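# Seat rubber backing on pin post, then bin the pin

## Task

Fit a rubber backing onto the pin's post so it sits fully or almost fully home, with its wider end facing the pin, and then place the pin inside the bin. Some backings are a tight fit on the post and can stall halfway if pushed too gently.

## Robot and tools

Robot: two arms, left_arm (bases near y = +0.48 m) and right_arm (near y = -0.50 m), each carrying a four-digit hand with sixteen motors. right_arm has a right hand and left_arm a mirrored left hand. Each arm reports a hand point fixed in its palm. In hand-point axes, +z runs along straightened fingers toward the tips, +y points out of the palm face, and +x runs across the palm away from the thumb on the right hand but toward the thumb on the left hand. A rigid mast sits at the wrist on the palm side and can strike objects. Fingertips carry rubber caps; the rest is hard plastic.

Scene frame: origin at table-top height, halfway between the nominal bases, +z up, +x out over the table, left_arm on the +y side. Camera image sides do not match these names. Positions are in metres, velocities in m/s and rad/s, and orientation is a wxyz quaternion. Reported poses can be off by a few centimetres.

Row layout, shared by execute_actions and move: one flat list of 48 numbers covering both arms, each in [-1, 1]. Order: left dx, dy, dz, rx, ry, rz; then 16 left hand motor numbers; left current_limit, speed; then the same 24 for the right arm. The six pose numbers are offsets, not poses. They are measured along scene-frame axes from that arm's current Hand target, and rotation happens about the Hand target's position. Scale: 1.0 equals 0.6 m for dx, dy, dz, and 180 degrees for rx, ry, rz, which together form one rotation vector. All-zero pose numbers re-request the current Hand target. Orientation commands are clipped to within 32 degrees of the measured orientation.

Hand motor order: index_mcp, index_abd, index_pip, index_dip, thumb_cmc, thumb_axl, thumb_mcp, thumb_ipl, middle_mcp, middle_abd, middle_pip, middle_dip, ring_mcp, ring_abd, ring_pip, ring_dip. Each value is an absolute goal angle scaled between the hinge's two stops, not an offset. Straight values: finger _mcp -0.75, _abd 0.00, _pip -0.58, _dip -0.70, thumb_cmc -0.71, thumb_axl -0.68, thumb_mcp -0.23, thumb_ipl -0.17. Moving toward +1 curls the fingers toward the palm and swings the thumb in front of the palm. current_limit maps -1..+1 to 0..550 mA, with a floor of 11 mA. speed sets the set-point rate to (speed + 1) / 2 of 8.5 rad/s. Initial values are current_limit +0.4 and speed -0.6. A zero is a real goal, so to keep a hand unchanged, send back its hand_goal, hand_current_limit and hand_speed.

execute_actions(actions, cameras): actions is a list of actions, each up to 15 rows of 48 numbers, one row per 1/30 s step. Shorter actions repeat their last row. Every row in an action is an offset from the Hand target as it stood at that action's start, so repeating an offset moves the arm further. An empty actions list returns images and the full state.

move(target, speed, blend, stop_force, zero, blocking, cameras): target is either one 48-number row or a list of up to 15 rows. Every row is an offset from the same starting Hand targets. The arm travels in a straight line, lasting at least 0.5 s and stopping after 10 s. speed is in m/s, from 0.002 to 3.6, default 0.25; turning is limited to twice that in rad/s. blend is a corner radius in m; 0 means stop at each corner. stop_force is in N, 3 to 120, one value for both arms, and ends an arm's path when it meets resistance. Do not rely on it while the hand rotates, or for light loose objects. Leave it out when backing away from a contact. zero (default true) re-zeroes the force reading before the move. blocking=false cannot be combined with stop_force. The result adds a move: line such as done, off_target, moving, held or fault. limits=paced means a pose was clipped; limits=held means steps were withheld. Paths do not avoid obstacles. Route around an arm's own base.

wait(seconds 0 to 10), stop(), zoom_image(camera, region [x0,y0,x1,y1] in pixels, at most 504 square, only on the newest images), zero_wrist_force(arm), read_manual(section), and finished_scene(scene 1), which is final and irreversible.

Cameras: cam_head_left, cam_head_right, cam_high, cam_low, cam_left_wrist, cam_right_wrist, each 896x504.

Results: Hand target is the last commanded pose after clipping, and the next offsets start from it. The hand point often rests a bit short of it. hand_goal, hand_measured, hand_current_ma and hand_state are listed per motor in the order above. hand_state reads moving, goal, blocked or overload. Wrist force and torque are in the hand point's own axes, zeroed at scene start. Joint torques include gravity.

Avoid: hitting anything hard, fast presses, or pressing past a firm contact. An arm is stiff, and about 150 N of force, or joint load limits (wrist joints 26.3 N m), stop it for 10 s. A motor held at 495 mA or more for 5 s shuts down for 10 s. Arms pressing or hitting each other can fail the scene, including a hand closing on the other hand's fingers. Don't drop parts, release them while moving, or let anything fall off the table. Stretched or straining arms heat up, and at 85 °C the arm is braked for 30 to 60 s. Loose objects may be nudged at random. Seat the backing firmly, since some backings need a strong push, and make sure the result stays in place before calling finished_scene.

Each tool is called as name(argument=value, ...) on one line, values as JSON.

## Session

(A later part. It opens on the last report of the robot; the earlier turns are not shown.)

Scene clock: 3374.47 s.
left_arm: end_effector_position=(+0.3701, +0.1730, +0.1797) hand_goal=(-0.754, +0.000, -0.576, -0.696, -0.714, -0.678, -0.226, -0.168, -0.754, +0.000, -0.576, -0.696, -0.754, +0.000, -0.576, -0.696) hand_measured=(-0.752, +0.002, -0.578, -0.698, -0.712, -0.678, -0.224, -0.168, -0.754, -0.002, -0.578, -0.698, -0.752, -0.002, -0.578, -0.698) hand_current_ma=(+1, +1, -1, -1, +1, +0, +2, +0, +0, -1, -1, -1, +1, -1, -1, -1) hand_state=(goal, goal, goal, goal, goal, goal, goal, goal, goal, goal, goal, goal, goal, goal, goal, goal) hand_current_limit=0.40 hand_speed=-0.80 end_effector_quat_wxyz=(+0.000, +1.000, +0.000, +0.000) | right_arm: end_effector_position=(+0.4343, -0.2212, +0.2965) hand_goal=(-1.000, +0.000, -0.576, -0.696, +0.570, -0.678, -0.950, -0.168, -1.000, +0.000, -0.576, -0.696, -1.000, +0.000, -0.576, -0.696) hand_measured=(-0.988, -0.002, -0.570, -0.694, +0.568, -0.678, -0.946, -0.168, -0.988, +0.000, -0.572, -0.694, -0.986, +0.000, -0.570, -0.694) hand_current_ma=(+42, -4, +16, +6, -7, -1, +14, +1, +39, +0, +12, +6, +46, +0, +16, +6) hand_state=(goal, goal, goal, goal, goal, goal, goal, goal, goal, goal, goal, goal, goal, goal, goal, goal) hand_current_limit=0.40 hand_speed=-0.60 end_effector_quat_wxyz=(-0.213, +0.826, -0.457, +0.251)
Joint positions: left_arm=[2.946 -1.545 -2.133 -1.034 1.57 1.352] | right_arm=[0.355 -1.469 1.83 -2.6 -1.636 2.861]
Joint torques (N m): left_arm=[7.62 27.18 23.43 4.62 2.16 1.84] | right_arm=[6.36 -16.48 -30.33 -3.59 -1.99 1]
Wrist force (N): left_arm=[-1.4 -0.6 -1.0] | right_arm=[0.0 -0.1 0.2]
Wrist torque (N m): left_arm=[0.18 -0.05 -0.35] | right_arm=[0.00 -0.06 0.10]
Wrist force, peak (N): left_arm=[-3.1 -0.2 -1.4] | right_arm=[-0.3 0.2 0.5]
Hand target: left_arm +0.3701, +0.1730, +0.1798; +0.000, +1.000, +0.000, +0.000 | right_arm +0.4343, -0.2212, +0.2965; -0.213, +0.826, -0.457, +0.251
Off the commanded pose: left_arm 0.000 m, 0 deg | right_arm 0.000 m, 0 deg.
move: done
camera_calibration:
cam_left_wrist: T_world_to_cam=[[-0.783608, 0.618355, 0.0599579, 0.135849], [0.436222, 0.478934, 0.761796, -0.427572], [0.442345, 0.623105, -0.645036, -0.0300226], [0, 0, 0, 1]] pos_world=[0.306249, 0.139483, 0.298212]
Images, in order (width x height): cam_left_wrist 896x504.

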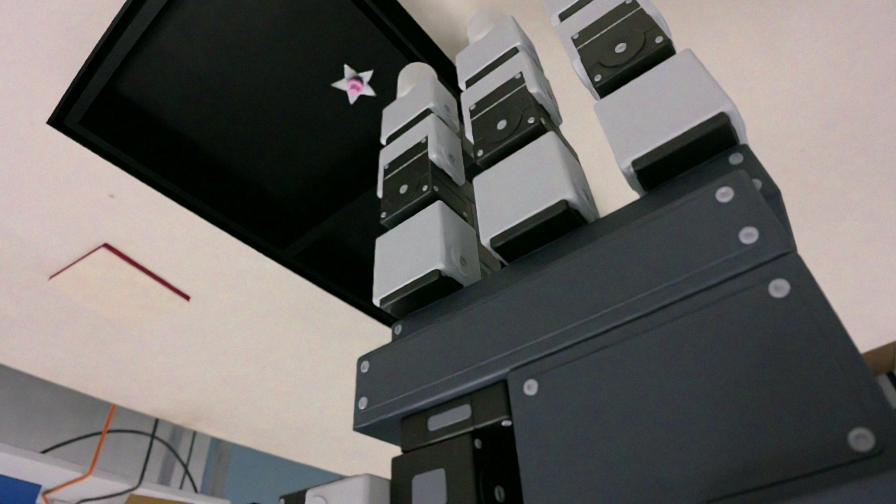

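move(target=[0.2082,-0.1072,-0.0995,0.1111,0,0, -1.0, 0.0, -1.0, -1.0, -0.714, -0.678, -0.226, -0.168, -1.0, -0.07, -1.0, -1.0, -1.0, 0.03, -1.0, -1.0, 0.4, -0.8, 0,0,0,0,0,0, -1.0, 0, -0.576, -0.696, 0.571, -0.678, -0.95, -0.168, -1.0, 0, -0.576, -0.696, -1.0, 0, -0.576, -0.696, 0.4, -0.6], speed=0.12)

move(target=[0,0,-0.075,0,0,0, -1.0, 0.0, -1.0, -1.0, -0.714, -0.678, -0.226, -0.168, -1.0, -0.07, -1.0, -1.0, -1.0, 0.03, -1.0, -1.0, 0.4, -0.8, 0,0,0,0,0,0, -1.0, 0, -0.576, -0.696, 0.571, -0.678, -0.95, -0.168, -1.0, 0, -0.576, -0.696, -1.0, 0, -0.576, -0.696, 0.4, -0.6], speed=0.05, cameras=["cam_left_wrist"])

zoom_image(camera="cam_left_wrist", region=[520, 0, 660, 130])

Scene clock: 3464.97 s.
left_arm: end_effector_position=(+0.4949, +0.1087, +0.1201) hand_goal=(-1.000, +0.000, -1.000, -1.000, -0.714, -0.678, -0.226, -0.168, -1.000, -0.070, -1.000, -1.000, -1.000, +0.030, -1.000, -1.000) hand_measured=(-0.988, +0.002, -0.992, -0.996, -0.712, -0.678, -0.224, -0.168, -0.988, -0.066, -0.994, -0.996, -0.986, +0.028, -0.992, -0.996) hand_current_ma=(+14, +1, +6, +2, +1, +0, +2, +0, +13, +1, +5, +2, +16, -1, +7, +2) hand_state=(goal, goal, goal, goal, goal, goal, goal, goal, goal, goal, goal, goal, goal, goal, goal, goal) hand_current_limit=0.40 hand_speed=-0.80 end_effector_quat_wxyz=(-0.173, +0.985, +0.000, +0.000) | right_arm: end_effector_position=(+0.4343, -0.2212, +0.2965) hand_goal=(-1.000, +0.000, -0.576, -0.696, +0.570, -0.678, -0.950, -0.168, -1.000, +0.000, -0.576, -0.696, -1.000, +0.000, -0.576, -0.696) hand_measured=(-0.988, -0.002, -0.570, -0.694, +0.568, -0.678, -0.946, -0.168, -0.988, +0.000, -0.572, -0.694, -0.986, +0.000, -0.570, -0.694) hand_current_ma=(+42, -4, +16, +6, -7, -1, +14, +1, +39, +0, +12, +6, +46, +0, +16, +6) hand_state=(goal, goal, goal, goal, goal, goal, goal, goal, goal, goal, goal, goal, goal, goal, goal, goal) hand_current_limit=0.40 hand_speed=-0.60 end_effector_quat_wxyz=(-0.213, +0.826, -0.457, +0.251)
Joint positions: left_arm=[2.751 -2 -1.654 -1.204 1.888 1.134] | right_arm=[0.355 -1.469 1.83 -2.6 -1.636 2.861]
Joint torques (N m): left_arm=[6.42 29.42 21.36 3.37 -0.54 1.03] | right_arm=[5.7 -15.37 -30.7 -3.77 -2.13 0.99]
Wrist force (N): left_arm=[-1.6 -1.5 -0.9] | right_arm=[-0.2 -0.3 0.1]
Wrist torque (N m): left_arm=[0.14 -0.05 -0.55] | right_arm=[-0.01 -0.03 0.08]
Wrist force, peak (N): left_arm=[-2.6 -1.1 -1.5] | right_arm=[-0.5 0.0 0.4]
Hand target: left_arm +0.4950, +0.1087, +0.1201; -0.173, +0.985, +0.000, +0.000 | right_arm +0.4343, -0.2212, +0.2965; -0.213, +0.826, -0.457, +0.251
Off the commanded pose: left_arm 0.000 m, 0 deg | right_arm 0.000 m, 0 deg.
move: done

Scene clock: 3466.17 s.
left_arm: end_effector_position=(+0.4948, +0.1087, +0.0748) hand_goal=(-1.000, +0.000, -1.000, -1.000, -0.714, -0.678, -0.226, -0.168, -1.000, -0.070, -1.000, -1.000, -1.000, +0.030, -1.000, -1.000) hand_measured=(-0.988, +0.002, -0.992, -0.996, -0.712, -0.678, -0.224, -0.168, -0.988, -0.066, -0.994, -0.996, -0.986, +0.028, -0.992, -0.996) hand_current_ma=(+14, +1, +6, +2, +1, +0, +2, +0, +13, +1, +5, +2, +16, -1, +7, +2) hand_state=(goal, goal, goal, goal, goal, goal, goal, goal, goal, goal, goal, goal, goal, goal, goal, goal) hand_current_limit=0.40 hand_speed=-0.80 end_effector_quat_wxyz=(-0.173, +0.985, +0.000, +0.000) end_effector_velocity=(+0.000, +0.000, +0.002) end_effector_angular_velocity=(-0.001, +0.000, +0.001) | right_arm: end_effector_position=(+0.4343, -0.2212, +0.2965) hand_goal=(-1.000, +0.000, -0.576, -0.696, +0.570, -0.678, -0.950, -0.168, -1.000, +0.000, -0.576, -0.696, -1.000, +0.000, -0.576, -0.696) hand_measured=(-0.988, -0.002, -0.570, -0.694, +0.568, -0.678, -0.946, -0.168, -0.988, +0.000, -0.572, -0.694, -0.986, +0.000, -0.570, -0.694) hand_current_ma=(+42, -4, +16, +6, -7, -1, +14, +1, +39, +0, +12, +6, +46, +0, +16, +6) hand_state=(goal, goal, goal, goal, goal, goal, goal, goal, goal, goal, goal, goal, goal, goal, goal, goal) hand_current_limit=0.40 hand_speed=-0.60 end_effector_quat_wxyz=(-0.213, +0.826, -0.457, +0.251)
Joint positions: left_arm=[2.751 -2.057 -1.7 -1.1 1.889 1.134] | right_arm=[0.355 -1.469 1.83 -2.6 -1.636 2.861]
Joint velocities: left_arm=[0.001 0.002 0.003 -0.006 -0.001 0] | right_arm=[within noise]
Joint torques (N m): left_arm=[8.92 47.83 30.62 -0.51 2.8 -1.12] | right_arm=[6.18 -16.05 -30.18 -3.46 -1.99 0.95]
Wrist force (N): left_arm=[-1.7 -1.3 -0.9] | right_arm=[-0.4 -0.1 0.0]
Wrist torque (N m): left_arm=[0.18 -0.04 -0.57] | right_arm=[0.03 0.00 0.07]
Wrist force, peak (N): left_arm=[-1.2 -1.7 -1.5] | right_arm=[-0.5 0.0 -0.1]
Hand target: left_arm +0.4950, +0.1087, +0.0751; -0.173, +0.985, +0.000, +0.000 | right_arm +0.4343, -0.2212, +0.2965; -0.213, +0.826, -0.457, +0.251
Off the commanded pose: left_arm 0.000 m, 0 deg | right_arm 0.000 m, 0 deg.
move: done
camera_calibration:
cam_left_wrist: T_world_to_cam=[[-0.783605, 0.560468, 0.268026, 0.27043], [0.436323, 0.189377, 0.879636, -0.348821], [0.44225, 0.806233, -0.392942, -0.151588], [0, 0, 0, 1]] pos_world=[0.431149, 0.0367062, 0.174787]
Images, in order (width x height): cam_left_wrist 896x504.

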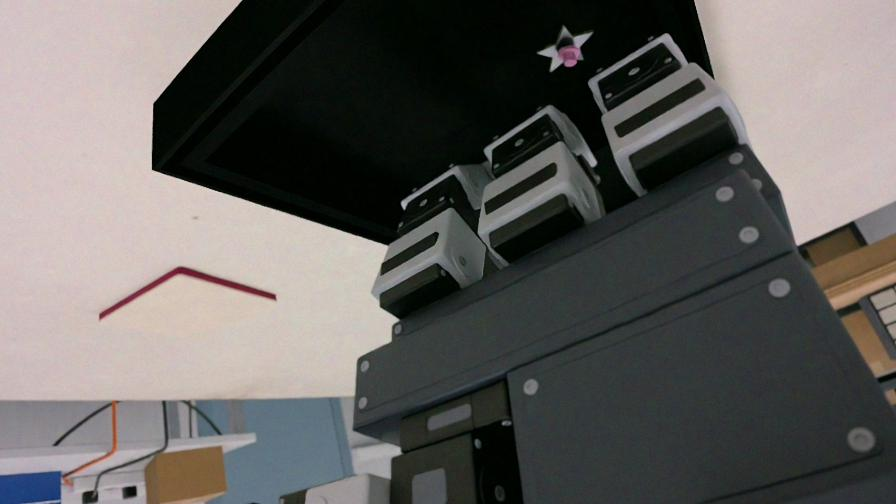

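Scaled by 3.600 from the camera's 896x504 image, which has a finer 1280x720 frame.

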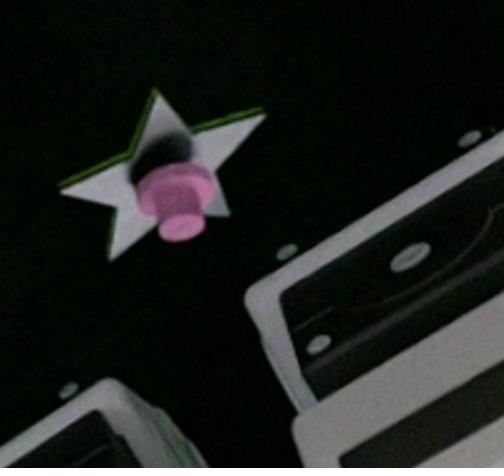

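move(target=[-0.0033,-0.0008,-0.0583,0,0,0, -1.0, 0.0, -1.0, -1.0, -0.714, -0.678, -0.226, -0.168, -1.0, -0.07, -1.0, -1.0, -1.0, 0.03, -1.0, -1.0, 0.4, -0.8, 0,0,0,0,0,0, -1.0, 0, -0.576, -0.696, 0.571, -0.678, -0.95, -0.168, -1.0, 0, -0.576, -0.696, -1.0, 0, -0.576, -0.696, 0.4, -0.6], speed=0.03, stop_force=4, cameras=["cam_left_wrist"])

zoom_image(camera="cam_left_wrist", region=[545, 50, 635, 122])

Scene clock: 3483.70 s.
left_arm: end_effector_position=(+0.4930, +0.1082, +0.0401) hand_goal=(-1.000, +0.000, -1.000, -1.000, -0.714, -0.678, -0.226, -0.168, -1.000, -0.070, -1.000, -1.000, -1.000, +0.030, -1.000, -1.000) hand_measured=(-0.988, +0.002, -0.992, -0.996, -0.712, -0.678, -0.224, -0.168, -0.988, -0.066, -0.994, -0.996, -0.986, +0.028, -0.992, -0.996) hand_current_ma=(+14, +1, +6, +2, +1, +0, +2, +0, +13, +1, +5, +2, +16, -1, +7, +2) hand_state=(goal, goal, goal, goal, goal, goal, goal, goal, goal, goal, goal, goal, goal, goal, goal, goal) hand_current_limit=0.40 hand_speed=-0.80 end_effector_quat_wxyz=(-0.173, +0.985, +0.000, +0.000) | right_arm: end_effector_position=(+0.4343, -0.2212, +0.2965) hand_goal=(-1.000, +0.000, -0.576, -0.696, +0.570, -0.678, -0.950, -0.168, -1.000, +0.000, -0.576, -0.696, -1.000, +0.000, -0.576, -0.696) hand_measured=(-0.988, -0.002, -0.570, -0.694, +0.568, -0.678, -0.946, -0.168, -0.988, +0.000, -0.572, -0.694, -0.986, +0.000, -0.570, -0.694) hand_current_ma=(+42, -4, +16, +6, -7, -1, +14, +1, +39, +0, +12, +6, +46, +0, +16, +6) hand_state=(goal, goal, goal, goal, goal, goal, goal, goal, goal, goal, goal, goal, goal, goal, goal, goal) hand_current_limit=0.40 hand_speed=-0.60 end_effector_quat_wxyz=(-0.213, +0.826, -0.457, +0.251)
Joint positions: left_arm=[2.749 -2.105 -1.732 -1.021 1.888 1.131] | right_arm=[0.355 -1.469 1.83 -2.6 -1.636 2.861]
Joint torques (N m): left_arm=[-1.85 49.22 30.47 -0.71 -1.74 0.19] | right_arm=[6.09 -16.24 -29.81 -3.7 -2 0.9]
Wrist force (N): left_arm=[-1.6 -1.4 -0.8] | right_arm=[-0.3 0.0 0.1]
Wrist torque (N m): left_arm=[0.16 -0.04 -0.37] | right_arm=[0.02 -0.02 0.09]
Wrist force, peak (N): left_arm=[-1.8 -1.3 -1.0] | right_arm=[-0.5 -0.2 0.2]
Hand target: left_arm +0.4930, +0.1082, +0.0401; -0.173, +0.985, +0.000, +0.000 | right_arm +0.4343, -0.2212, +0.2965; -0.213, +0.826, -0.457, +0.251
Off the commanded pose: left_arm 0.000 m, 0 deg | right_arm 0.000 m, 0 deg.
move: done
camera_calibration:
cam_left_wrist: T_world_to_cam=[[-0.783677, 0.560566, 0.267613, 0.278636], [0.435999, 0.189535, 0.879762, -0.317172], [0.442443, 0.806128, -0.39294, -0.164098], [0, 0, 0, 1]] pos_world=[0.429251, 0.0362052, 0.139988]
Images, in order (width x height): cam_left_wrist 896x504.

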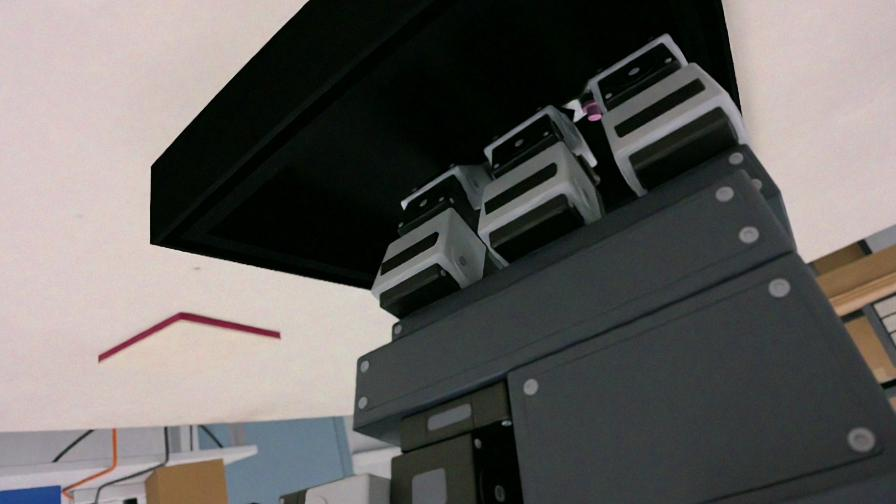

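Scaled by 5.600 from the camera's 896x504 image, which has a finer 1280x720 frame.

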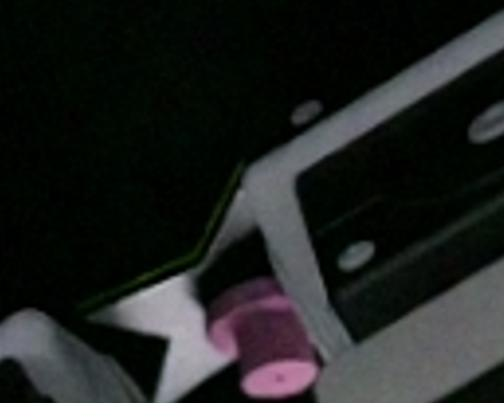

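move(target=[[0.0022,0,0,0,0,0, -1.0, 0.0, -1.0, -1.0, -0.714, -0.678, -0.226, -0.168, -1.0, -0.07, -1.0, -1.0, -1.0, 0.05, -1.0, -1.0, 0.4, -0.9, 0,0,0,0,0,0, -1.0, 0, -0.576, -0.696, 0.571, -0.678, -0.95, -0.168, -1.0, 0, -0.576, -0.696, -1.0, 0, -0.576, -0.696, 0.4, -0.6],[0.0022,0,-0.0082,0,0,0, -1.0, 0.0, -1.0, -1.0, -0.714, -0.678, -0.226, -0.168, -1.0, -0.07, -1.0, -1.0, -1.0, 0.05, -1.0, -1.0, 0.4, -0.9, 0,0,0,0,0,0, -1.0, 0, -0.576, -0.696, 0.571, -0.678, -0.95, -0.168, -1.0, 0, -0.576, -0.696, -1.0, 0, -0.576, -0.696, 0.4, -0.6]], speed=0.01, stop_force=3, cameras=["cam_left_wrist"])

zoom_image(camera="cam_left_wrist", region=[545, 50, 635, 122])

move(target=[0,0,0,0,0,0, -1.0, 0.0, -1.0, -1.0, -0.714, -0.678, -0.226, -0.168, -1.0, 0.16, -1.0, -1.0, -1.0, -0.16, -1.0, -1.0, 0.5, -0.97, 0,0,0,0,0,0, -1.0, 0, -0.576, -0.696, 0.571, -0.678, -0.95, -0.168, -1.0, 0, -0.576, -0.696, -1.0, 0, -0.576, -0.696, 0.4, -0.6], speed=0.01)

wait(seconds=1.5, cameras=["cam_left_wrist"])

zoom_image(camera="cam_left_wrist", region=[545, 50, 635, 122])

Scene clock: 3518.40 s.
left_arm: end_effector_position=(+0.4943, +0.1082, +0.0351) hand_goal=(-1.000, +0.000, -1.000, -1.000, -0.714, -0.678, -0.226, -0.168, -1.000, -0.070, -1.000, -1.000, -1.000, +0.050, -1.000, -1.000) hand_measured=(-0.988, +0.002, -0.992, -0.996, -0.712, -0.678, -0.224, -0.168, -0.988, -0.066, -0.994, -0.996, -0.986, +0.046, -0.992, -0.996) hand_current_ma=(+14, +1, +6, +2, +1, +0, +2, +0, +13, +1, +5, +2, +16, -1, +7, +2) hand_state=(goal, goal, goal, goal, goal, goal, goal, goal, goal, goal, goal, goal, goal, goal, goal, goal) hand_current_limit=0.40 hand_speed=-0.90 end_effector_quat_wxyz=(-0.173, +0.985, +0.000, +0.000) | right_arm: end_effector_position=(+0.4343, -0.2212, +0.2965) hand_goal=(-1.000, +0.000, -0.576, -0.696, +0.570, -0.678, -0.950, -0.168, -1.000, +0.000, -0.576, -0.696, -1.000, +0.000, -0.576, -0.696) hand_measured=(-0.988, -0.002, -0.570, -0.694, +0.568, -0.678, -0.946, -0.168, -0.988, +0.000, -0.572, -0.694, -0.986, +0.000, -0.570, -0.694) hand_current_ma=(+42, -4, +16, +6, -7, -1, +14, +1, +39, +0, +12, +6, +46, +0, +16, +6) hand_state=(goal, goal, goal, goal, goal, goal, goal, goal, goal, goal, goal, goal, goal, goal, goal, goal) hand_current_limit=0.40 hand_speed=-0.60 end_effector_quat_wxyz=(-0.213, +0.826, -0.457, +0.251)
Joint positions: left_arm=[2.75 -2.115 -1.732 -1.011 1.888 1.132] | right_arm=[0.355 -1.469 1.83 -2.6 -1.636 2.861]
Joint torques (N m): left_arm=[-6.13 49.16 22.48 -0.5 3 -1.57] | right_arm=[6.17 -15.84 -29.57 -3.54 -1.91 0.85]
Wrist force (N): left_arm=[-1.8 -1.3 -1.0] | right_arm=[-0.1 0.1 0.1]
Wrist torque (N m): left_arm=[0.18 -0.01 -0.54] | right_arm=[0.03 -0.04 0.10]
Wrist force, peak (N): left_arm=[-1.9 -1.4 -1.2] | right_arm=[-0.6 0.1 0.3]
Hand target: left_arm +0.4943, +0.1082, +0.0352; -0.173, +0.985, +0.000, +0.000 | right_arm +0.4343, -0.2212, +0.2965; -0.213, +0.826, -0.457, +0.251
Off the commanded pose: left_arm 0.000 m, 0 deg | right_arm 0.000 m, 0 deg.
move: done
camera_calibration:
cam_left_wrist: T_world_to_cam=[[-0.783606, 0.560598, 0.267754, 0.280914], [0.436125, 0.189444, 0.879719, -0.313472], [0.442444, 0.806127, -0.39294, -0.166599], [0, 0, 0, 1]] pos_world=[0.43055, 0.0362055, 0.135088]
Images, in order (width x height): cam_left_wrist 896x504.

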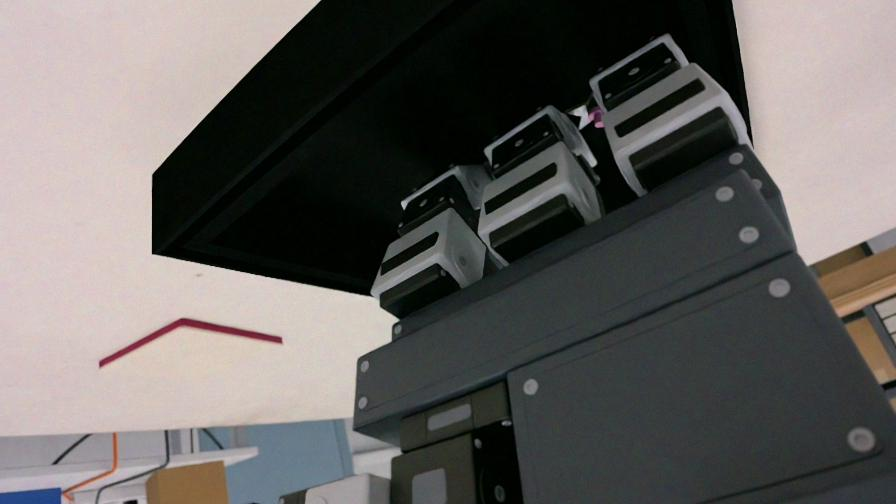

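Scaled by 5.600 from the camera's 896x504 image, which has a finer 1280x720 frame.

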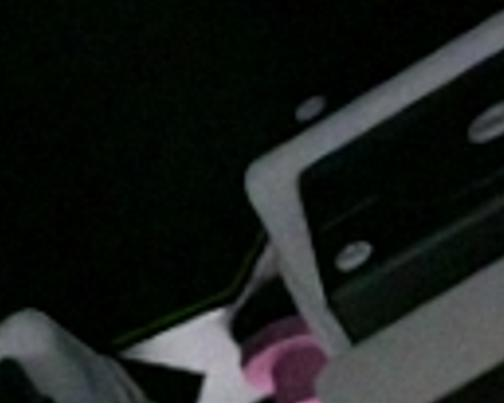

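Scene clock: 3519.47 s.
left_arm: end_effector_position=(+0.4943, +0.1082, +0.0352) hand_goal=(-1.000, +0.000, -1.000, -1.000, -0.714, -0.678, -0.226, -0.168, -1.000, +0.160, -1.000, -1.000, -1.000, -0.160, -1.000, -1.000) hand_measured=(-0.988, +0.002, -0.992, -0.996, -0.712, -0.678, -0.224, -0.168, -0.988, +0.026, -0.996, -0.998, -0.986, -0.046, -0.992, -0.996) hand_current_ma=(+14, +1, +6, +2, +1, +0, +2, +0, +12, -41, +2, +2, +16, +39, +7, +2) hand_state=(goal, goal, goal, goal, goal, goal, goal, goal, goal, moving, goal, goal, goal, moving, goal, goal) hand_current_limit=0.50 hand_speed=-0.97 end_effector_quat_wxyz=(-0.173, +0.985, +0.000, +0.000) | right_arm: end_effector_position=(+0.4343, -0.2212, +0.2965) hand_goal=(-1.000, +0.000, -0.576, -0.696, +0.570, -0.678, -0.950, -0.168, -1.000, +0.000, -0.576, -0.696, -1.000, +0.000, -0.576, -0.696) hand_measured=(-0.988, -0.002, -0.570, -0.694, +0.568, -0.678, -0.946, -0.168, -0.988, +0.000, -0.572, -0.694, -0.986, +0.000, -0.570, -0.694) hand_current_ma=(+42, -4, +16, +6, -7, -1, +14, +1, +39, +0, +12, +6, +46, +0, +16, +6) hand_state=(goal, goal, goal, goal, goal, goal, goal, goal, goal, goal, goal, goal, goal, goal, goal, goal) hand_current_limit=0.40 hand_speed=-0.60 end_effector_quat_wxyz=(-0.213, +0.826, -0.457, +0.251)
Joint positions: left_arm=[2.75 -2.115 -1.732 -1.011 1.888 1.132] | right_arm=[0.355 -1.469 1.83 -2.6 -1.636 2.861]
Joint torques (N m): left_arm=[-6.11 48.66 30.18 -0.62 2.96 -1.66] | right_arm=[6.31 -15.26 -29.73 -3.66 -1.97 0.79]
Wrist force (N): left_arm=[-1.9 -1.3 -0.9] | right_arm=[-0.2 0.0 0.0]
Wrist torque (N m): left_arm=[0.18 -0.01 -0.54] | right_arm=[0.02 -0.04 0.10]
Wrist force, peak (N): left_arm=[-1.9 -1.4 -0.9] | right_arm=[-0.3 -0.2 0.3]
Hand target: left_arm +0.4943, +0.1082, +0.0352; -0.173, +0.985, +0.000, +0.000 | right_arm +0.4343, -0.2212, +0.2965; -0.213, +0.826, -0.457, +0.251
Off the commanded pose: left_arm 0.000 m, 0 deg | right_arm 0.000 m, 0 deg.
move: done

Scene clock: 3520.97 s.
left_arm: end_effector_position=(+0.4943, +0.1082, +0.0352) hand_goal=(-1.000, +0.000, -1.000, -1.000, -0.714, -0.678, -0.226, -0.168, -1.000, +0.160, -1.000, -1.000, -1.000, -0.160, -1.000, -1.000) hand_measured=(-0.988, +0.002, -0.992, -0.996, -0.712, -0.678, -0.224, -0.168, -0.998, +0.038, -1.000, -0.998, -0.986, -0.060, -0.992, -0.996) hand_current_ma=(+14, +1, +6, +2, +1, +0, +2, +0, +1, -301, +0, +1, +16, +229, +7, +2) hand_state=(goal, goal, goal, goal, goal, goal, goal, goal, goal, blocked, goal, goal, goal, blocked, goal, goal) hand_current_limit=0.50 hand_speed=-0.97 end_effector_quat_wxyz=(-0.173, +0.985, +0.000, +0.000) | right_arm: end_effector_position=(+0.4343, -0.2212, +0.2965) hand_goal=(-1.000, +0.000, -0.576, -0.696, +0.570, -0.678, -0.950, -0.168, -1.000, +0.000, -0.576, -0.696, -1.000, +0.000, -0.576, -0.696) hand_measured=(-0.988, -0.002, -0.570, -0.694, +0.568, -0.678, -0.946, -0.168, -0.988, +0.000, -0.572, -0.694, -0.986, +0.000, -0.570, -0.694) hand_current_ma=(+42, -4, +16, +6, -7, -1, +14, +1, +39, +0, +12, +6, +46, +0, +16, +6) hand_state=(goal, goal, goal, goal, goal, goal, goal, goal, goal, goal, goal, goal, goal, goal, goal, goal) hand_current_limit=0.40 hand_speed=-0.60 end_effector_quat_wxyz=(-0.213, +0.826, -0.457, +0.251)
Joint positions: left_arm=[2.75 -2.115 -1.732 -1.011 1.888 1.132] | right_arm=[0.355 -1.469 1.83 -2.6 -1.636 2.861]
Joint torques (N m): left_arm=[-5.52 48.76 30.15 -0.45 2.66 -1.78] | right_arm=[6.56 -14.88 -29.82 -3.61 -2.05 0.83]
Wrist force (N): left_arm=[-1.7 -1.5 -1.3] | right_arm=[-0.4 -0.1 0.1]
Wrist torque (N m): left_arm=[0.23 -0.04 -0.51] | right_arm=[0.01 -0.01 0.08]
Wrist force, peak (N): left_arm=[-1.8 -1.5 -1.3] | right_arm=[-0.5 -0.1 0.2]
Hand target: left_arm +0.4943, +0.1082, +0.0352; -0.173, +0.985, +0.000, +0.000 | right_arm +0.4343, -0.2212, +0.2965; -0.213, +0.826, -0.457, +0.251
Off the commanded pose: left_arm 0.000 m, 0 deg | right_arm 0.000 m, 0 deg.
wait: 1.50 s; at rest by 0.17 s
camera_calibration:
cam_left_wrist: T_world_to_cam=[[-0.783677, 0.560566, 0.267613, 0.280966], [0.435999, 0.189535, 0.879762, -0.313427], [0.442443, 0.806128, -0.39294, -0.166598], [0, 0, 0, 1]] pos_world=[0.430551, 0.0362052, 0.135088]
Images, in order (width x height): cam_left_wrist 896x504.

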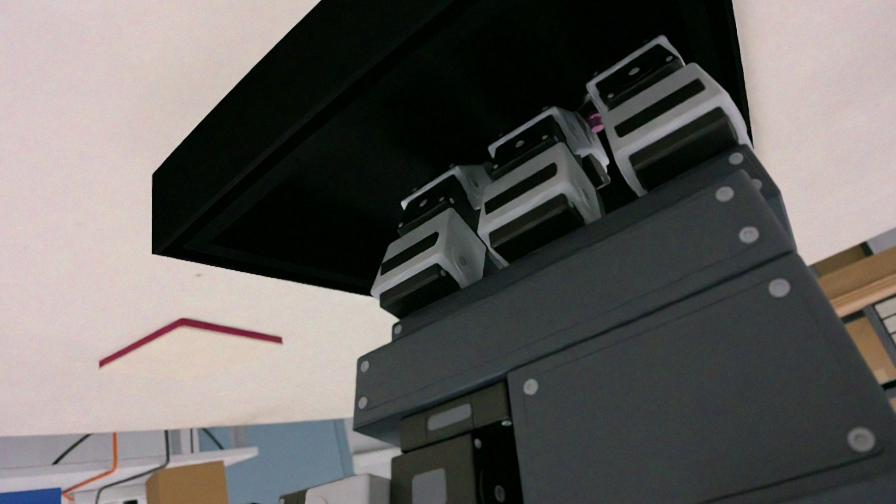

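Scaled by 5.600 from the camera's 896x504 image, which has a finer 1280x720 frame.

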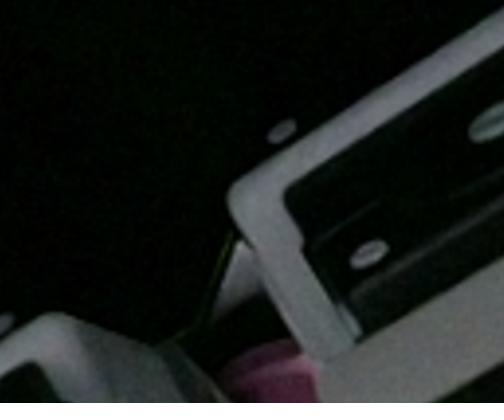

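move(target=[0,0,0,0,0,0, -1.0, 0.0, -1.0, -1.0, -0.714, -0.678, -0.226, -0.168, -1.0, -0.05, -1.0, -1.0, -1.0, 0.03, -1.0, -1.0, 0.5, -0.95, 0,0,0,0,0,0, -1.0, 0, -0.576, -0.696, 0.571, -0.678, -0.95, -0.168, -1.0, 0, -0.576, -0.696, -1.0, 0, -0.576, -0.696, 0.4, -0.6], speed=0.01)

move(target=[0,0,0.0033,0,0,0, -1.0, 0.0, -1.0, -1.0, -0.714, -0.678, -0.226, -0.168, -1.0, -0.05, -1.0, -1.0, -1.0, 0.03, -1.0, -1.0, 0.5, -0.95, 0,0,0,0,0,0, -1.0, 0, -0.576, -0.696, 0.571, -0.678, -0.95, -0.168, -1.0, 0, -0.576, -0.696, -1.0, 0, -0.576, -0.696, 0.4, -0.6], speed=0.01)

move(target=[0,0,0,0,0,0, -1.0, 0.0, -1.0, -1.0, -0.714, -0.678, -0.226, -0.168, -1.0, 0.16, -1.0, -1.0, -1.0, -0.16, -1.0, -1.0, 0.5, -0.97, 0,0,0,0,0,0, -1.0, 0, -0.576, -0.696, 0.571, -0.678, -0.95, -0.168, -1.0, 0, -0.576, -0.696, -1.0, 0, -0.576, -0.696, 0.4, -0.6], speed=0.01)

wait(seconds=1.5, cameras=["cam_left_wrist"])

zoom_image(camera="cam_left_wrist", region=[545, 70, 635, 142])

Scene clock: 3546.23 s.
left_arm: end_effector_position=(+0.4943, +0.1082, +0.0352) hand_goal=(-1.000, +0.000, -1.000, -1.000, -0.714, -0.678, -0.226, -0.168, -1.000, -0.050, -1.000, -1.000, -1.000, +0.030, -1.000, -1.000) hand_measured=(-0.988, +0.002, -0.992, -0.996, -0.712, -0.678, -0.224, -0.168, -0.996, -0.046, -1.000, -0.998, -0.986, +0.028, -0.994, -0.996) hand_current_ma=(+14, +1, +6, +2, +1, +0, +2, +0, +3, +2, +0, +1, +16, -1, +5, +2) hand_state=(goal, goal, goal, goal, goal, goal, goal, goal, goal, goal, goal, goal, goal, goal, goal, goal) hand_current_limit=0.50 hand_speed=-0.95 end_effector_quat_wxyz=(-0.173, +0.985, +0.000, +0.000) | right_arm: end_effector_position=(+0.4343, -0.2212, +0.2965) hand_goal=(-1.000, +0.000, -0.576, -0.696, +0.570, -0.678, -0.950, -0.168, -1.000, +0.000, -0.576, -0.696, -1.000, +0.000, -0.576, -0.696) hand_measured=(-0.988, -0.002, -0.570, -0.694, +0.568, -0.678, -0.946, -0.168, -0.988, +0.000, -0.572, -0.694, -0.986, +0.000, -0.570, -0.694) hand_current_ma=(+42, -4, +16, +6, -7, -1, +14, +1, +39, +0, +12, +6, +46, +0, +16, +6) hand_state=(goal, goal, goal, goal, goal, goal, goal, goal, goal, goal, goal, goal, goal, goal, goal, goal) hand_current_limit=0.40 hand_speed=-0.60 end_effector_quat_wxyz=(-0.213, +0.826, -0.457, +0.251)
Joint positions: left_arm=[2.75 -2.115 -1.732 -1.011 1.888 1.132] | right_arm=[0.355 -1.469 1.83 -2.6 -1.636 2.861]
Joint torques (N m): left_arm=[-6.19 47.54 27.35 -0.48 2.22 -1.68] | right_arm=[6.48 -15.97 -30.34 -3.42 -2.08 0.66]
Wrist force (N): left_arm=[-1.7 -1.4 -0.9] | right_arm=[-0.3 0.0 0.2]
Wrist torque (N m): left_arm=[0.17 -0.03 -0.53] | right_arm=[0.01 -0.02 0.08]
Wrist force, peak (N): left_arm=[-1.9 -1.6 -1.3] | right_arm=[-0.4 0.0 0.3]
Hand target: left_arm +0.4943, +0.1082, +0.0352; -0.173, +0.985, +0.000, +0.000 | right_arm +0.4343, -0.2212, +0.2965; -0.213, +0.826, -0.457, +0.251
Off the commanded pose: left_arm 0.000 m, 0 deg | right_arm 0.000 m, 0 deg.
move: done

Scene clock: 3546.93 s.
left_arm: end_effector_position=(+0.4943, +0.1082, +0.0372) hand_goal=(-1.000, +0.000, -1.000, -1.000, -0.714, -0.678, -0.226, -0.168, -1.000, -0.050, -1.000, -1.000, -1.000, +0.030, -1.000, -1.000) hand_measured=(-0.988, +0.002, -0.992, -0.996, -0.712, -0.678, -0.224, -0.168, -0.996, -0.046, -1.000, -0.998, -0.986, +0.028, -0.994, -0.996) hand_current_ma=(+14, +1, +6, +2, +1, +0, +2, +0, +3, +2, +0, +1, +16, -1, +5, +2) hand_state=(goal, goal, goal, goal, goal, goal, goal, goal, goal, goal, goal, goal, goal, goal, goal, goal) hand_current_limit=0.50 hand_speed=-0.95 end_effector_quat_wxyz=(-0.173, +0.985, +0.000, +0.000) | right_arm: end_effector_position=(+0.4343, -0.2212, +0.2965) hand_goal=(-1.000, +0.000, -0.576, -0.696, +0.570, -0.678, -0.950, -0.168, -1.000, +0.000, -0.576, -0.696, -1.000, +0.000, -0.576, -0.696) hand_measured=(-0.988, -0.002, -0.570, -0.694, +0.568, -0.678, -0.946, -0.168, -0.988, +0.000, -0.572, -0.694, -0.986, +0.000, -0.570, -0.694) hand_current_ma=(+42, -4, +16, +6, -7, -1, +14, +1, +39, +0, +12, +6, +46, +0, +16, +6) hand_state=(goal, goal, goal, goal, goal, goal, goal, goal, goal, goal, goal, goal, goal, goal, goal, goal) hand_current_limit=0.40 hand_speed=-0.60 end_effector_quat_wxyz=(-0.213, +0.826, -0.457, +0.251)
Joint positions: left_arm=[2.75 -2.111 -1.731 -1.015 1.888 1.132] | right_arm=[0.355 -1.469 1.83 -2.6 -1.636 2.861]
Joint torques (N m): left_arm=[-5.19 43.57 28.04 0.34 2.04 -1.52] | right_arm=[5.62 -16 -29.74 -3.55 -2.04 0.75]
Wrist force (N): left_arm=[-1.7 -1.2 -1.1] | right_arm=[-0.3 -0.2 0.2]
Wrist torque (N m): left_arm=[0.21 -0.03 -0.53] | right_arm=[-0.01 -0.01 0.08]
Wrist force, peak (N): left_arm=[-1.9 -1.2 -1.0] | right_arm=[-0.2 -0.3 0.3]
Hand target: left_arm +0.4943, +0.1082, +0.0371; -0.173, +0.985, +0.000, +0.000 | right_arm +0.4343, -0.2212, +0.2965; -0.213, +0.826, -0.457, +0.251
Off the commanded pose: left_arm 0.000 m, 0 deg | right_arm 0.000 m, 0 deg.
move: done

Scene clock: 3548.00 s.
left_arm: end_effector_position=(+0.4943, +0.1082, +0.0372) hand_goal=(-1.000, +0.000, -1.000, -1.000, -0.714, -0.678, -0.226, -0.168, -1.000, +0.160, -1.000, -1.000, -1.000, -0.160, -1.000, -1.000) hand_measured=(-0.988, +0.002, -0.992, -0.996, -0.712, -0.678, -0.224, -0.168, -0.996, +0.048, -1.000, -0.998, -0.986, -0.070, -0.994, -0.998) hand_current_ma=(+14, +1, +6, +2, +1, +0, +2, +0, +3, -35, +0, +1, +15, +32, +4, +2) hand_state=(goal, goal, goal, goal, goal, goal, goal, goal, goal, moving, goal, goal, goal, moving, goal, goal) hand_current_limit=0.50 hand_speed=-0.97 end_effector_quat_wxyz=(-0.173, +0.985, +0.000, +0.000) | right_arm: end_effector_position=(+0.4343, -0.2212, +0.2965) hand_goal=(-1.000, +0.000, -0.576, -0.696, +0.570, -0.678, -0.950, -0.168, -1.000, +0.000, -0.576, -0.696, -1.000, +0.000, -0.576, -0.696) hand_measured=(-0.988, -0.002, -0.570, -0.694, +0.568, -0.678, -0.946, -0.168, -0.988, +0.000, -0.572, -0.694, -0.986, +0.000, -0.570, -0.694) hand_current_ma=(+42, -4, +16, +6, -7, -1, +14, +1, +39, +0, +12, +6, +46, +0, +16, +6) hand_state=(goal, goal, goal, goal, goal, goal, goal, goal, goal, goal, goal, goal, goal, goal, goal, goal) hand_current_limit=0.40 hand_speed=-0.60 end_effector_quat_wxyz=(-0.213, +0.826, -0.457, +0.251)
Joint positions: left_arm=[2.75 -2.111 -1.731 -1.015 1.888 1.132] | right_arm=[0.355 -1.469 1.83 -2.6 -1.636 2.861]
Joint torques (N m): left_arm=[-5.56 30.99 19.89 3.49 1.95 -1.64] | right_arm=[5.94 -16.35 -30.03 -3.63 -2.1 0.82]
Wrist force (N): left_arm=[-1.7 -1.4 -0.7] | right_arm=[-0.1 0.3 0.1]
Wrist torque (N m): left_arm=[0.15 -0.03 -0.53] | right_arm=[0.05 -0.04 0.11]
Wrist force, peak (N): left_arm=[-1.9 -1.5 -1.1] | right_arm=[-0.5 -0.1 0.2]
Hand target: left_arm +0.4943, +0.1082, +0.0371; -0.173, +0.985, +0.000, +0.000 | right_arm +0.4343, -0.2212, +0.2965; -0.213, +0.826, -0.457, +0.251
Off the commanded pose: left_arm 0.000 m, 0 deg | right_arm 0.000 m, 0 deg.
move: done

Scene clock: 3549.50 s.
left_arm: end_effector_position=(+0.4943, +0.1082, +0.0372) hand_goal=(-1.000, +0.000, -1.000, -1.000, -0.714, -0.678, -0.226, -0.168, -1.000, +0.160, -1.000, -1.000, -1.000, -0.160, -1.000, -1.000) hand_measured=(-0.988, +0.002, -0.992, -0.996, -0.712, -0.678, -0.224, -0.168, -0.996, +0.056, -1.000, -0.998, -0.986, -0.080, -0.994, -0.998) hand_current_ma=(+14, +1, +6, +2, +1, +0, +2, +0, +2, -238, +0, +1, +15, +164, +4, +2) hand_state=(goal, goal, goal, goal, goal, goal, goal, goal, goal, blocked, goal, goal, goal, blocked, goal, goal) hand_current_limit=0.50 hand_speed=-0.97 end_effector_quat_wxyz=(-0.173, +0.985, +0.000, +0.000) | right_arm: end_effector_position=(+0.4343, -0.2212, +0.2965) hand_goal=(-1.000, +0.000, -0.576, -0.696, +0.570, -0.678, -0.950, -0.168, -1.000, +0.000, -0.576, -0.696, -1.000, +0.000, -0.576, -0.696) hand_measured=(-0.988, -0.002, -0.570, -0.694, +0.568, -0.678, -0.946, -0.168, -0.988, +0.000, -0.572, -0.694, -0.986, +0.000, -0.570, -0.694) hand_current_ma=(+42, -4, +16, +6, -7, -1, +14, +1, +39, +0, +12, +6, +46, +0, +16, +6) hand_state=(goal, goal, goal, goal, goal, goal, goal, goal, goal, goal, goal, goal, goal, goal, goal, goal) hand_current_limit=0.40 hand_speed=-0.60 end_effector_quat_wxyz=(-0.213, +0.826, -0.457, +0.251)
Joint positions: left_arm=[2.75 -2.111 -1.731 -1.015 1.888 1.132] | right_arm=[0.355 -1.469 1.83 -2.6 -1.636 2.861]
Joint torques (N m): left_arm=[-5.85 30.36 7.51 3.5 1.79 -1.68] | right_arm=[5.08 -16.28 -29.5 -3.48 -2.12 0.85]
Wrist force (N): left_arm=[-1.6 -1.4 -1.1] | right_arm=[0.0 -0.1 0.0]
Wrist torque (N m): left_arm=[0.21 -0.03 -0.52] | right_arm=[0.02 -0.05 0.11]
Wrist force, peak (N): left_arm=[-1.7 -1.7 -1.1] | right_arm=[-0.4 0.2 0.3]
Hand target: left_arm +0.4943, +0.1082, +0.0371; -0.173, +0.985, +0.000, +0.000 | right_arm +0.4343, -0.2212, +0.2965; -0.213, +0.826, -0.457, +0.251
Off the commanded pose: left_arm 0.000 m, 0 deg | right_arm 0.000 m, 0 deg.
wait: 1.50 s; at rest by 0.17 s
camera_calibration:
cam_left_wrist: T_world_to_cam=[[-0.783677, 0.560566, 0.267613, 0.28043], [0.435999, 0.189535, 0.879762, -0.315187], [0.442443, 0.806128, -0.39294, -0.165813], [0, 0, 0, 1]] pos_world=[0.430551, 0.0362052, 0.137088]
Images, in order (width x height): cam_left_wrist 896x504.

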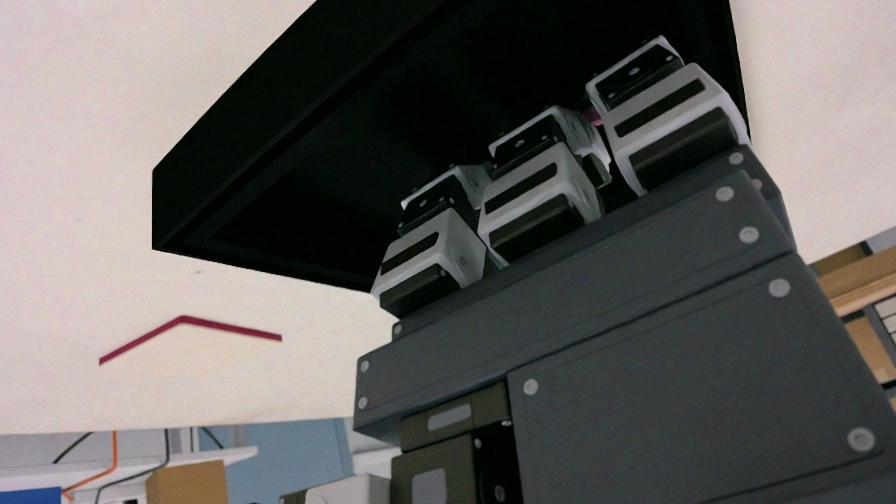

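Scaled by 5.600 from the camera's 896x504 image, which has a finer 1280x720 frame.

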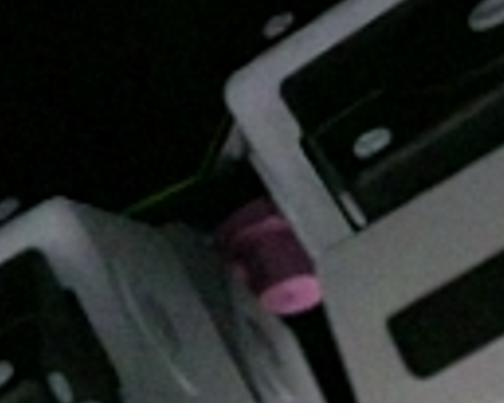

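move(target=[0,0,-0.0117,0,0,0, -1.0, 0.0, -1.0, -1.0, -0.714, -0.678, -0.226, -0.168, -1.0, 0.16, -1.0, -1.0, -1.0, -0.16, -1.0, -1.0, 0.5, -0.97, 0,0,0,0,0,0, -1.0, 0, -0.576, -0.696, 0.571, -0.678, -0.95, -0.168, -1.0, 0, -0.576, -0.696, -1.0, 0, -0.576, -0.696, 0.4, -0.6], speed=0.004, stop_force=14, cameras=["cam_left_wrist"])

zoom_image(camera="cam_left_wrist", region=[545, 70, 635, 142])

Scene clock: 3562.93 s.
left_arm: end_effector_position=(+0.4943, +0.1082, +0.0317) hand_goal=(-1.000, +0.000, -1.000, -1.000, -0.714, -0.678, -0.226, -0.168, -1.000, +0.160, -1.000, -1.000, -1.000, -0.160, -1.000, -1.000) hand_measured=(-1.000, +0.002, -1.000, -1.000, -0.712, -0.678, -0.224, -0.168, -1.000, +0.064, -1.000, -1.000, -1.000, -0.080, -1.000, -1.000) hand_current_ma=(+0, +1, +0, +0, +1, +0, +2, +0, +0, -212, +0, +0, +0, +164, +0, +0) hand_state=(goal, goal, goal, goal, goal, goal, goal, goal, goal, blocked, goal, goal, goal, blocked, goal, goal) hand_current_limit=0.50 hand_speed=-0.97 end_effector_quat_wxyz=(-0.173, +0.985, +0.000, +0.000) | right_arm: end_effector_position=(+0.4343, -0.2212, +0.2965) hand_goal=(-1.000, +0.000, -0.576, -0.696, +0.570, -0.678, -0.950, -0.168, -1.000, +0.000, -0.576, -0.696, -1.000, +0.000, -0.576, -0.696) hand_measured=(-0.988, -0.002, -0.570, -0.694, +0.568, -0.678, -0.946, -0.168, -0.988, +0.000, -0.572, -0.694, -0.986, +0.000, -0.570, -0.694) hand_current_ma=(+42, -4, +16, +6, -7, -1, +14, +1, +39, +0, +12, +6, +46, +0, +16, +6) hand_state=(goal, goal, goal, goal, goal, goal, goal, goal, goal, goal, goal, goal, goal, goal, goal, goal) hand_current_limit=0.40 hand_speed=-0.60 end_effector_quat_wxyz=(-0.213, +0.826, -0.457, +0.251)
Joint positions: left_arm=[2.75 -2.12 -1.734 -1.003 1.888 1.132] | right_arm=[0.355 -1.469 1.83 -2.6 -1.636 2.861]
Joint torques (N m): left_arm=[-3.82 41.55 16.78 -0.92 1.08 -1.52] | right_arm=[5.27 -16.65 -29.24 -3.47 -2.05 0.87]
Wrist force (N): left_arm=[-2.3 -4.2 -15.7] | right_arm=[-0.2 -0.2 0.0]
Wrist torque (N m): left_arm=[2.22 -0.73 -0.50] | right_arm=[0.00 -0.03 0.09]
Wrist force, peak (N): left_arm=[-2.4 -4.2 -19.5] | right_arm=[-0.5 0.0 0.2]
Hand target: left_arm +0.4944, +0.1082, +0.0318; -0.173, +0.985, +0.000, +0.000 (not the last commanded pose) | right_arm +0.4343, -0.2212, +0.2965; -0.213, +0.826, -0.457, +0.251
Off the commanded pose: left_arm 0.002 m, 0 deg | right_arm 0.000 m, 0 deg.
move: contact (left_arm)
camera_calibration:
cam_left_wrist: T_world_to_cam=[[-0.783677, 0.560566, 0.267613, 0.281876], [0.435999, 0.189535, 0.879762, -0.310436], [0.442443, 0.806128, -0.39294, -0.167934], [0, 0, 0, 1]] pos_world=[0.430551, 0.0362052, 0.131688]
Images, in order (width x height): cam_left_wrist 896x504.

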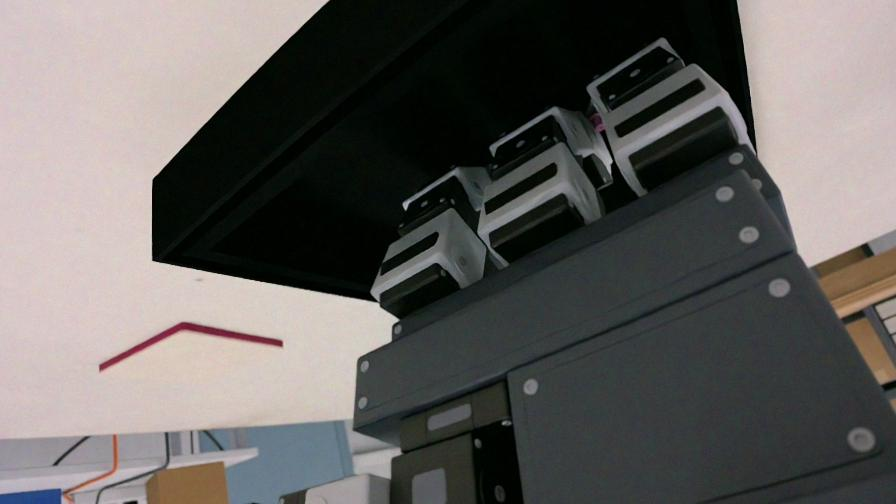

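Scaled by 5.600 from the camera's 896x504 image, which has a finer 1280x720 frame.

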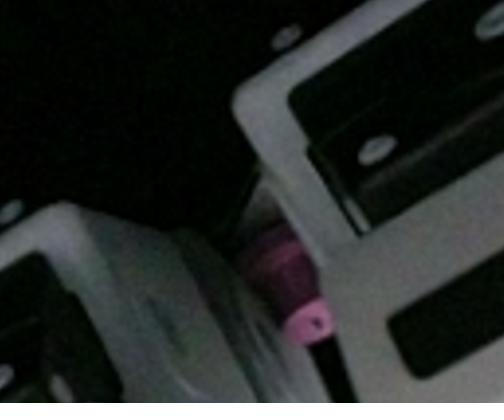

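move(target=[0,0,-0.0117,0,0,0, -1.0, 0.0, -1.0, -1.0, -0.714, -0.678, -0.226, -0.168, -1.0, 0.16, -1.0, -1.0, -1.0, -0.16, -1.0, -1.0, 0.5, -0.97, 0,0,0,0,0,0, -1.0, 0, -0.576, -0.696, 0.571, -0.678, -0.95, -0.168, -1.0, 0, -0.576, -0.696, -1.0, 0, -0.576, -0.696, 0.4, -0.6], speed=0.004, stop_force=13, cameras=["cam_left_wrist"])

zoom_image(camera="cam_left_wrist", region=[545, 70, 635, 142])

Scene clock: 3579.90 s.
left_arm: end_effector_position=(+0.4945, +0.1081, +0.0313) hand_goal=(-1.000, +0.000, -1.000, -1.000, -0.714, -0.678, -0.226, -0.168, -1.000, +0.160, -1.000, -1.000, -1.000, -0.160, -1.000, -1.000) hand_measured=(-1.000, +0.006, -1.000, -1.000, -0.712, -0.678, -0.224, -0.168, -1.002, +0.068, -1.000, -1.000, -1.002, -0.080, -1.000, -1.000) hand_current_ma=(+0, +3, +0, +0, +1, +0, +2, +0, -1, -197, +0, +0, +0, +165, +0, +0) hand_state=(goal, goal, goal, goal, goal, goal, goal, goal, goal, blocked, goal, goal, goal, blocked, goal, goal) hand_current_limit=0.50 hand_speed=-0.97 end_effector_quat_wxyz=(-0.173, +0.985, +0.000, +0.000) | right_arm: end_effector_position=(+0.4343, -0.2212, +0.2965) hand_goal=(-1.000, +0.000, -0.576, -0.696, +0.570, -0.678, -0.950, -0.168, -1.000, +0.000, -0.576, -0.696, -1.000, +0.000, -0.576, -0.696) hand_measured=(-0.988, -0.002, -0.570, -0.694, +0.568, -0.678, -0.946, -0.168, -0.988, +0.000, -0.572, -0.694, -0.986, +0.000, -0.570, -0.694) hand_current_ma=(+42, -4, +16, +6, -7, -1, +14, +1, +39, +0, +12, +6, +46, +0, +16, +6) hand_state=(goal, goal, goal, goal, goal, goal, goal, goal, goal, goal, goal, goal, goal, goal, goal, goal) hand_current_limit=0.40 hand_speed=-0.60 end_effector_quat_wxyz=(-0.213, +0.826, -0.457, +0.251)
Joint positions: left_arm=[2.75 -2.121 -1.734 -1.002 1.888 1.132] | right_arm=[0.355 -1.469 1.83 -2.6 -1.636 2.861]
Joint torques (N m): left_arm=[1.82 34.16 21.45 -0.71 -2.97 -1.4] | right_arm=[6.25 -15.85 -30.03 -3.37 -2.1 0.61]
Wrist force (N): left_arm=[-4.9 -7.5 -30.2] | right_arm=[-0.2 -0.2 0.0]
Wrist torque (N m): left_arm=[4.24 -1.48 -0.72] | right_arm=[0.00 -0.03 0.09]
Wrist force, peak (N): left_arm=[-5.4 -7.8 -35.4] | right_arm=[-0.4 0.2 0.4]
Hand target: left_arm +0.4945, +0.1081, +0.0313; -0.173, +0.985, +0.000, +0.000 (not the last commanded pose) | right_arm +0.4343, -0.2212, +0.2965; -0.213, +0.826, -0.457, +0.251
Off the commanded pose: left_arm 0.007 m, 0 deg | right_arm 0.000 m, 0 deg.
move: contact (left_arm)
camera_calibration:
cam_left_wrist: T_world_to_cam=[[-0.783781, 0.560633, 0.267168, 0.28222], [0.435599, 0.18965, 0.879935, -0.309965], [0.442653, 0.806054, -0.392855, -0.168154], [0, 0, 0, 1]] pos_world=[0.430653, 0.0361045, 0.131289]
Images, in order (width x height): cam_left_wrist 896x504.

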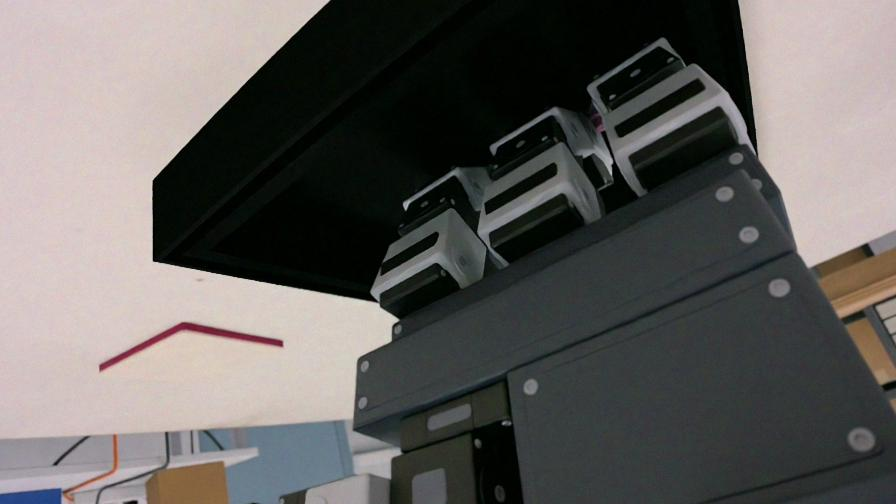

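Scaled by 5.600 from the camera's 896x504 image, which has a finer 1280x720 frame.

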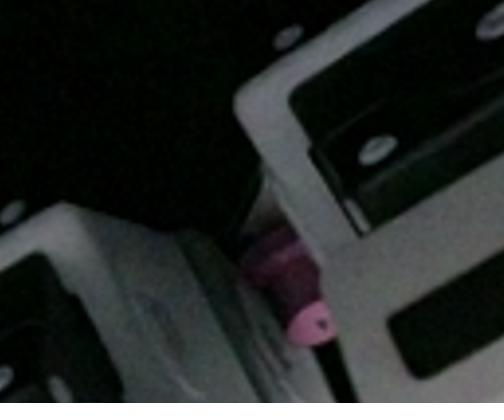

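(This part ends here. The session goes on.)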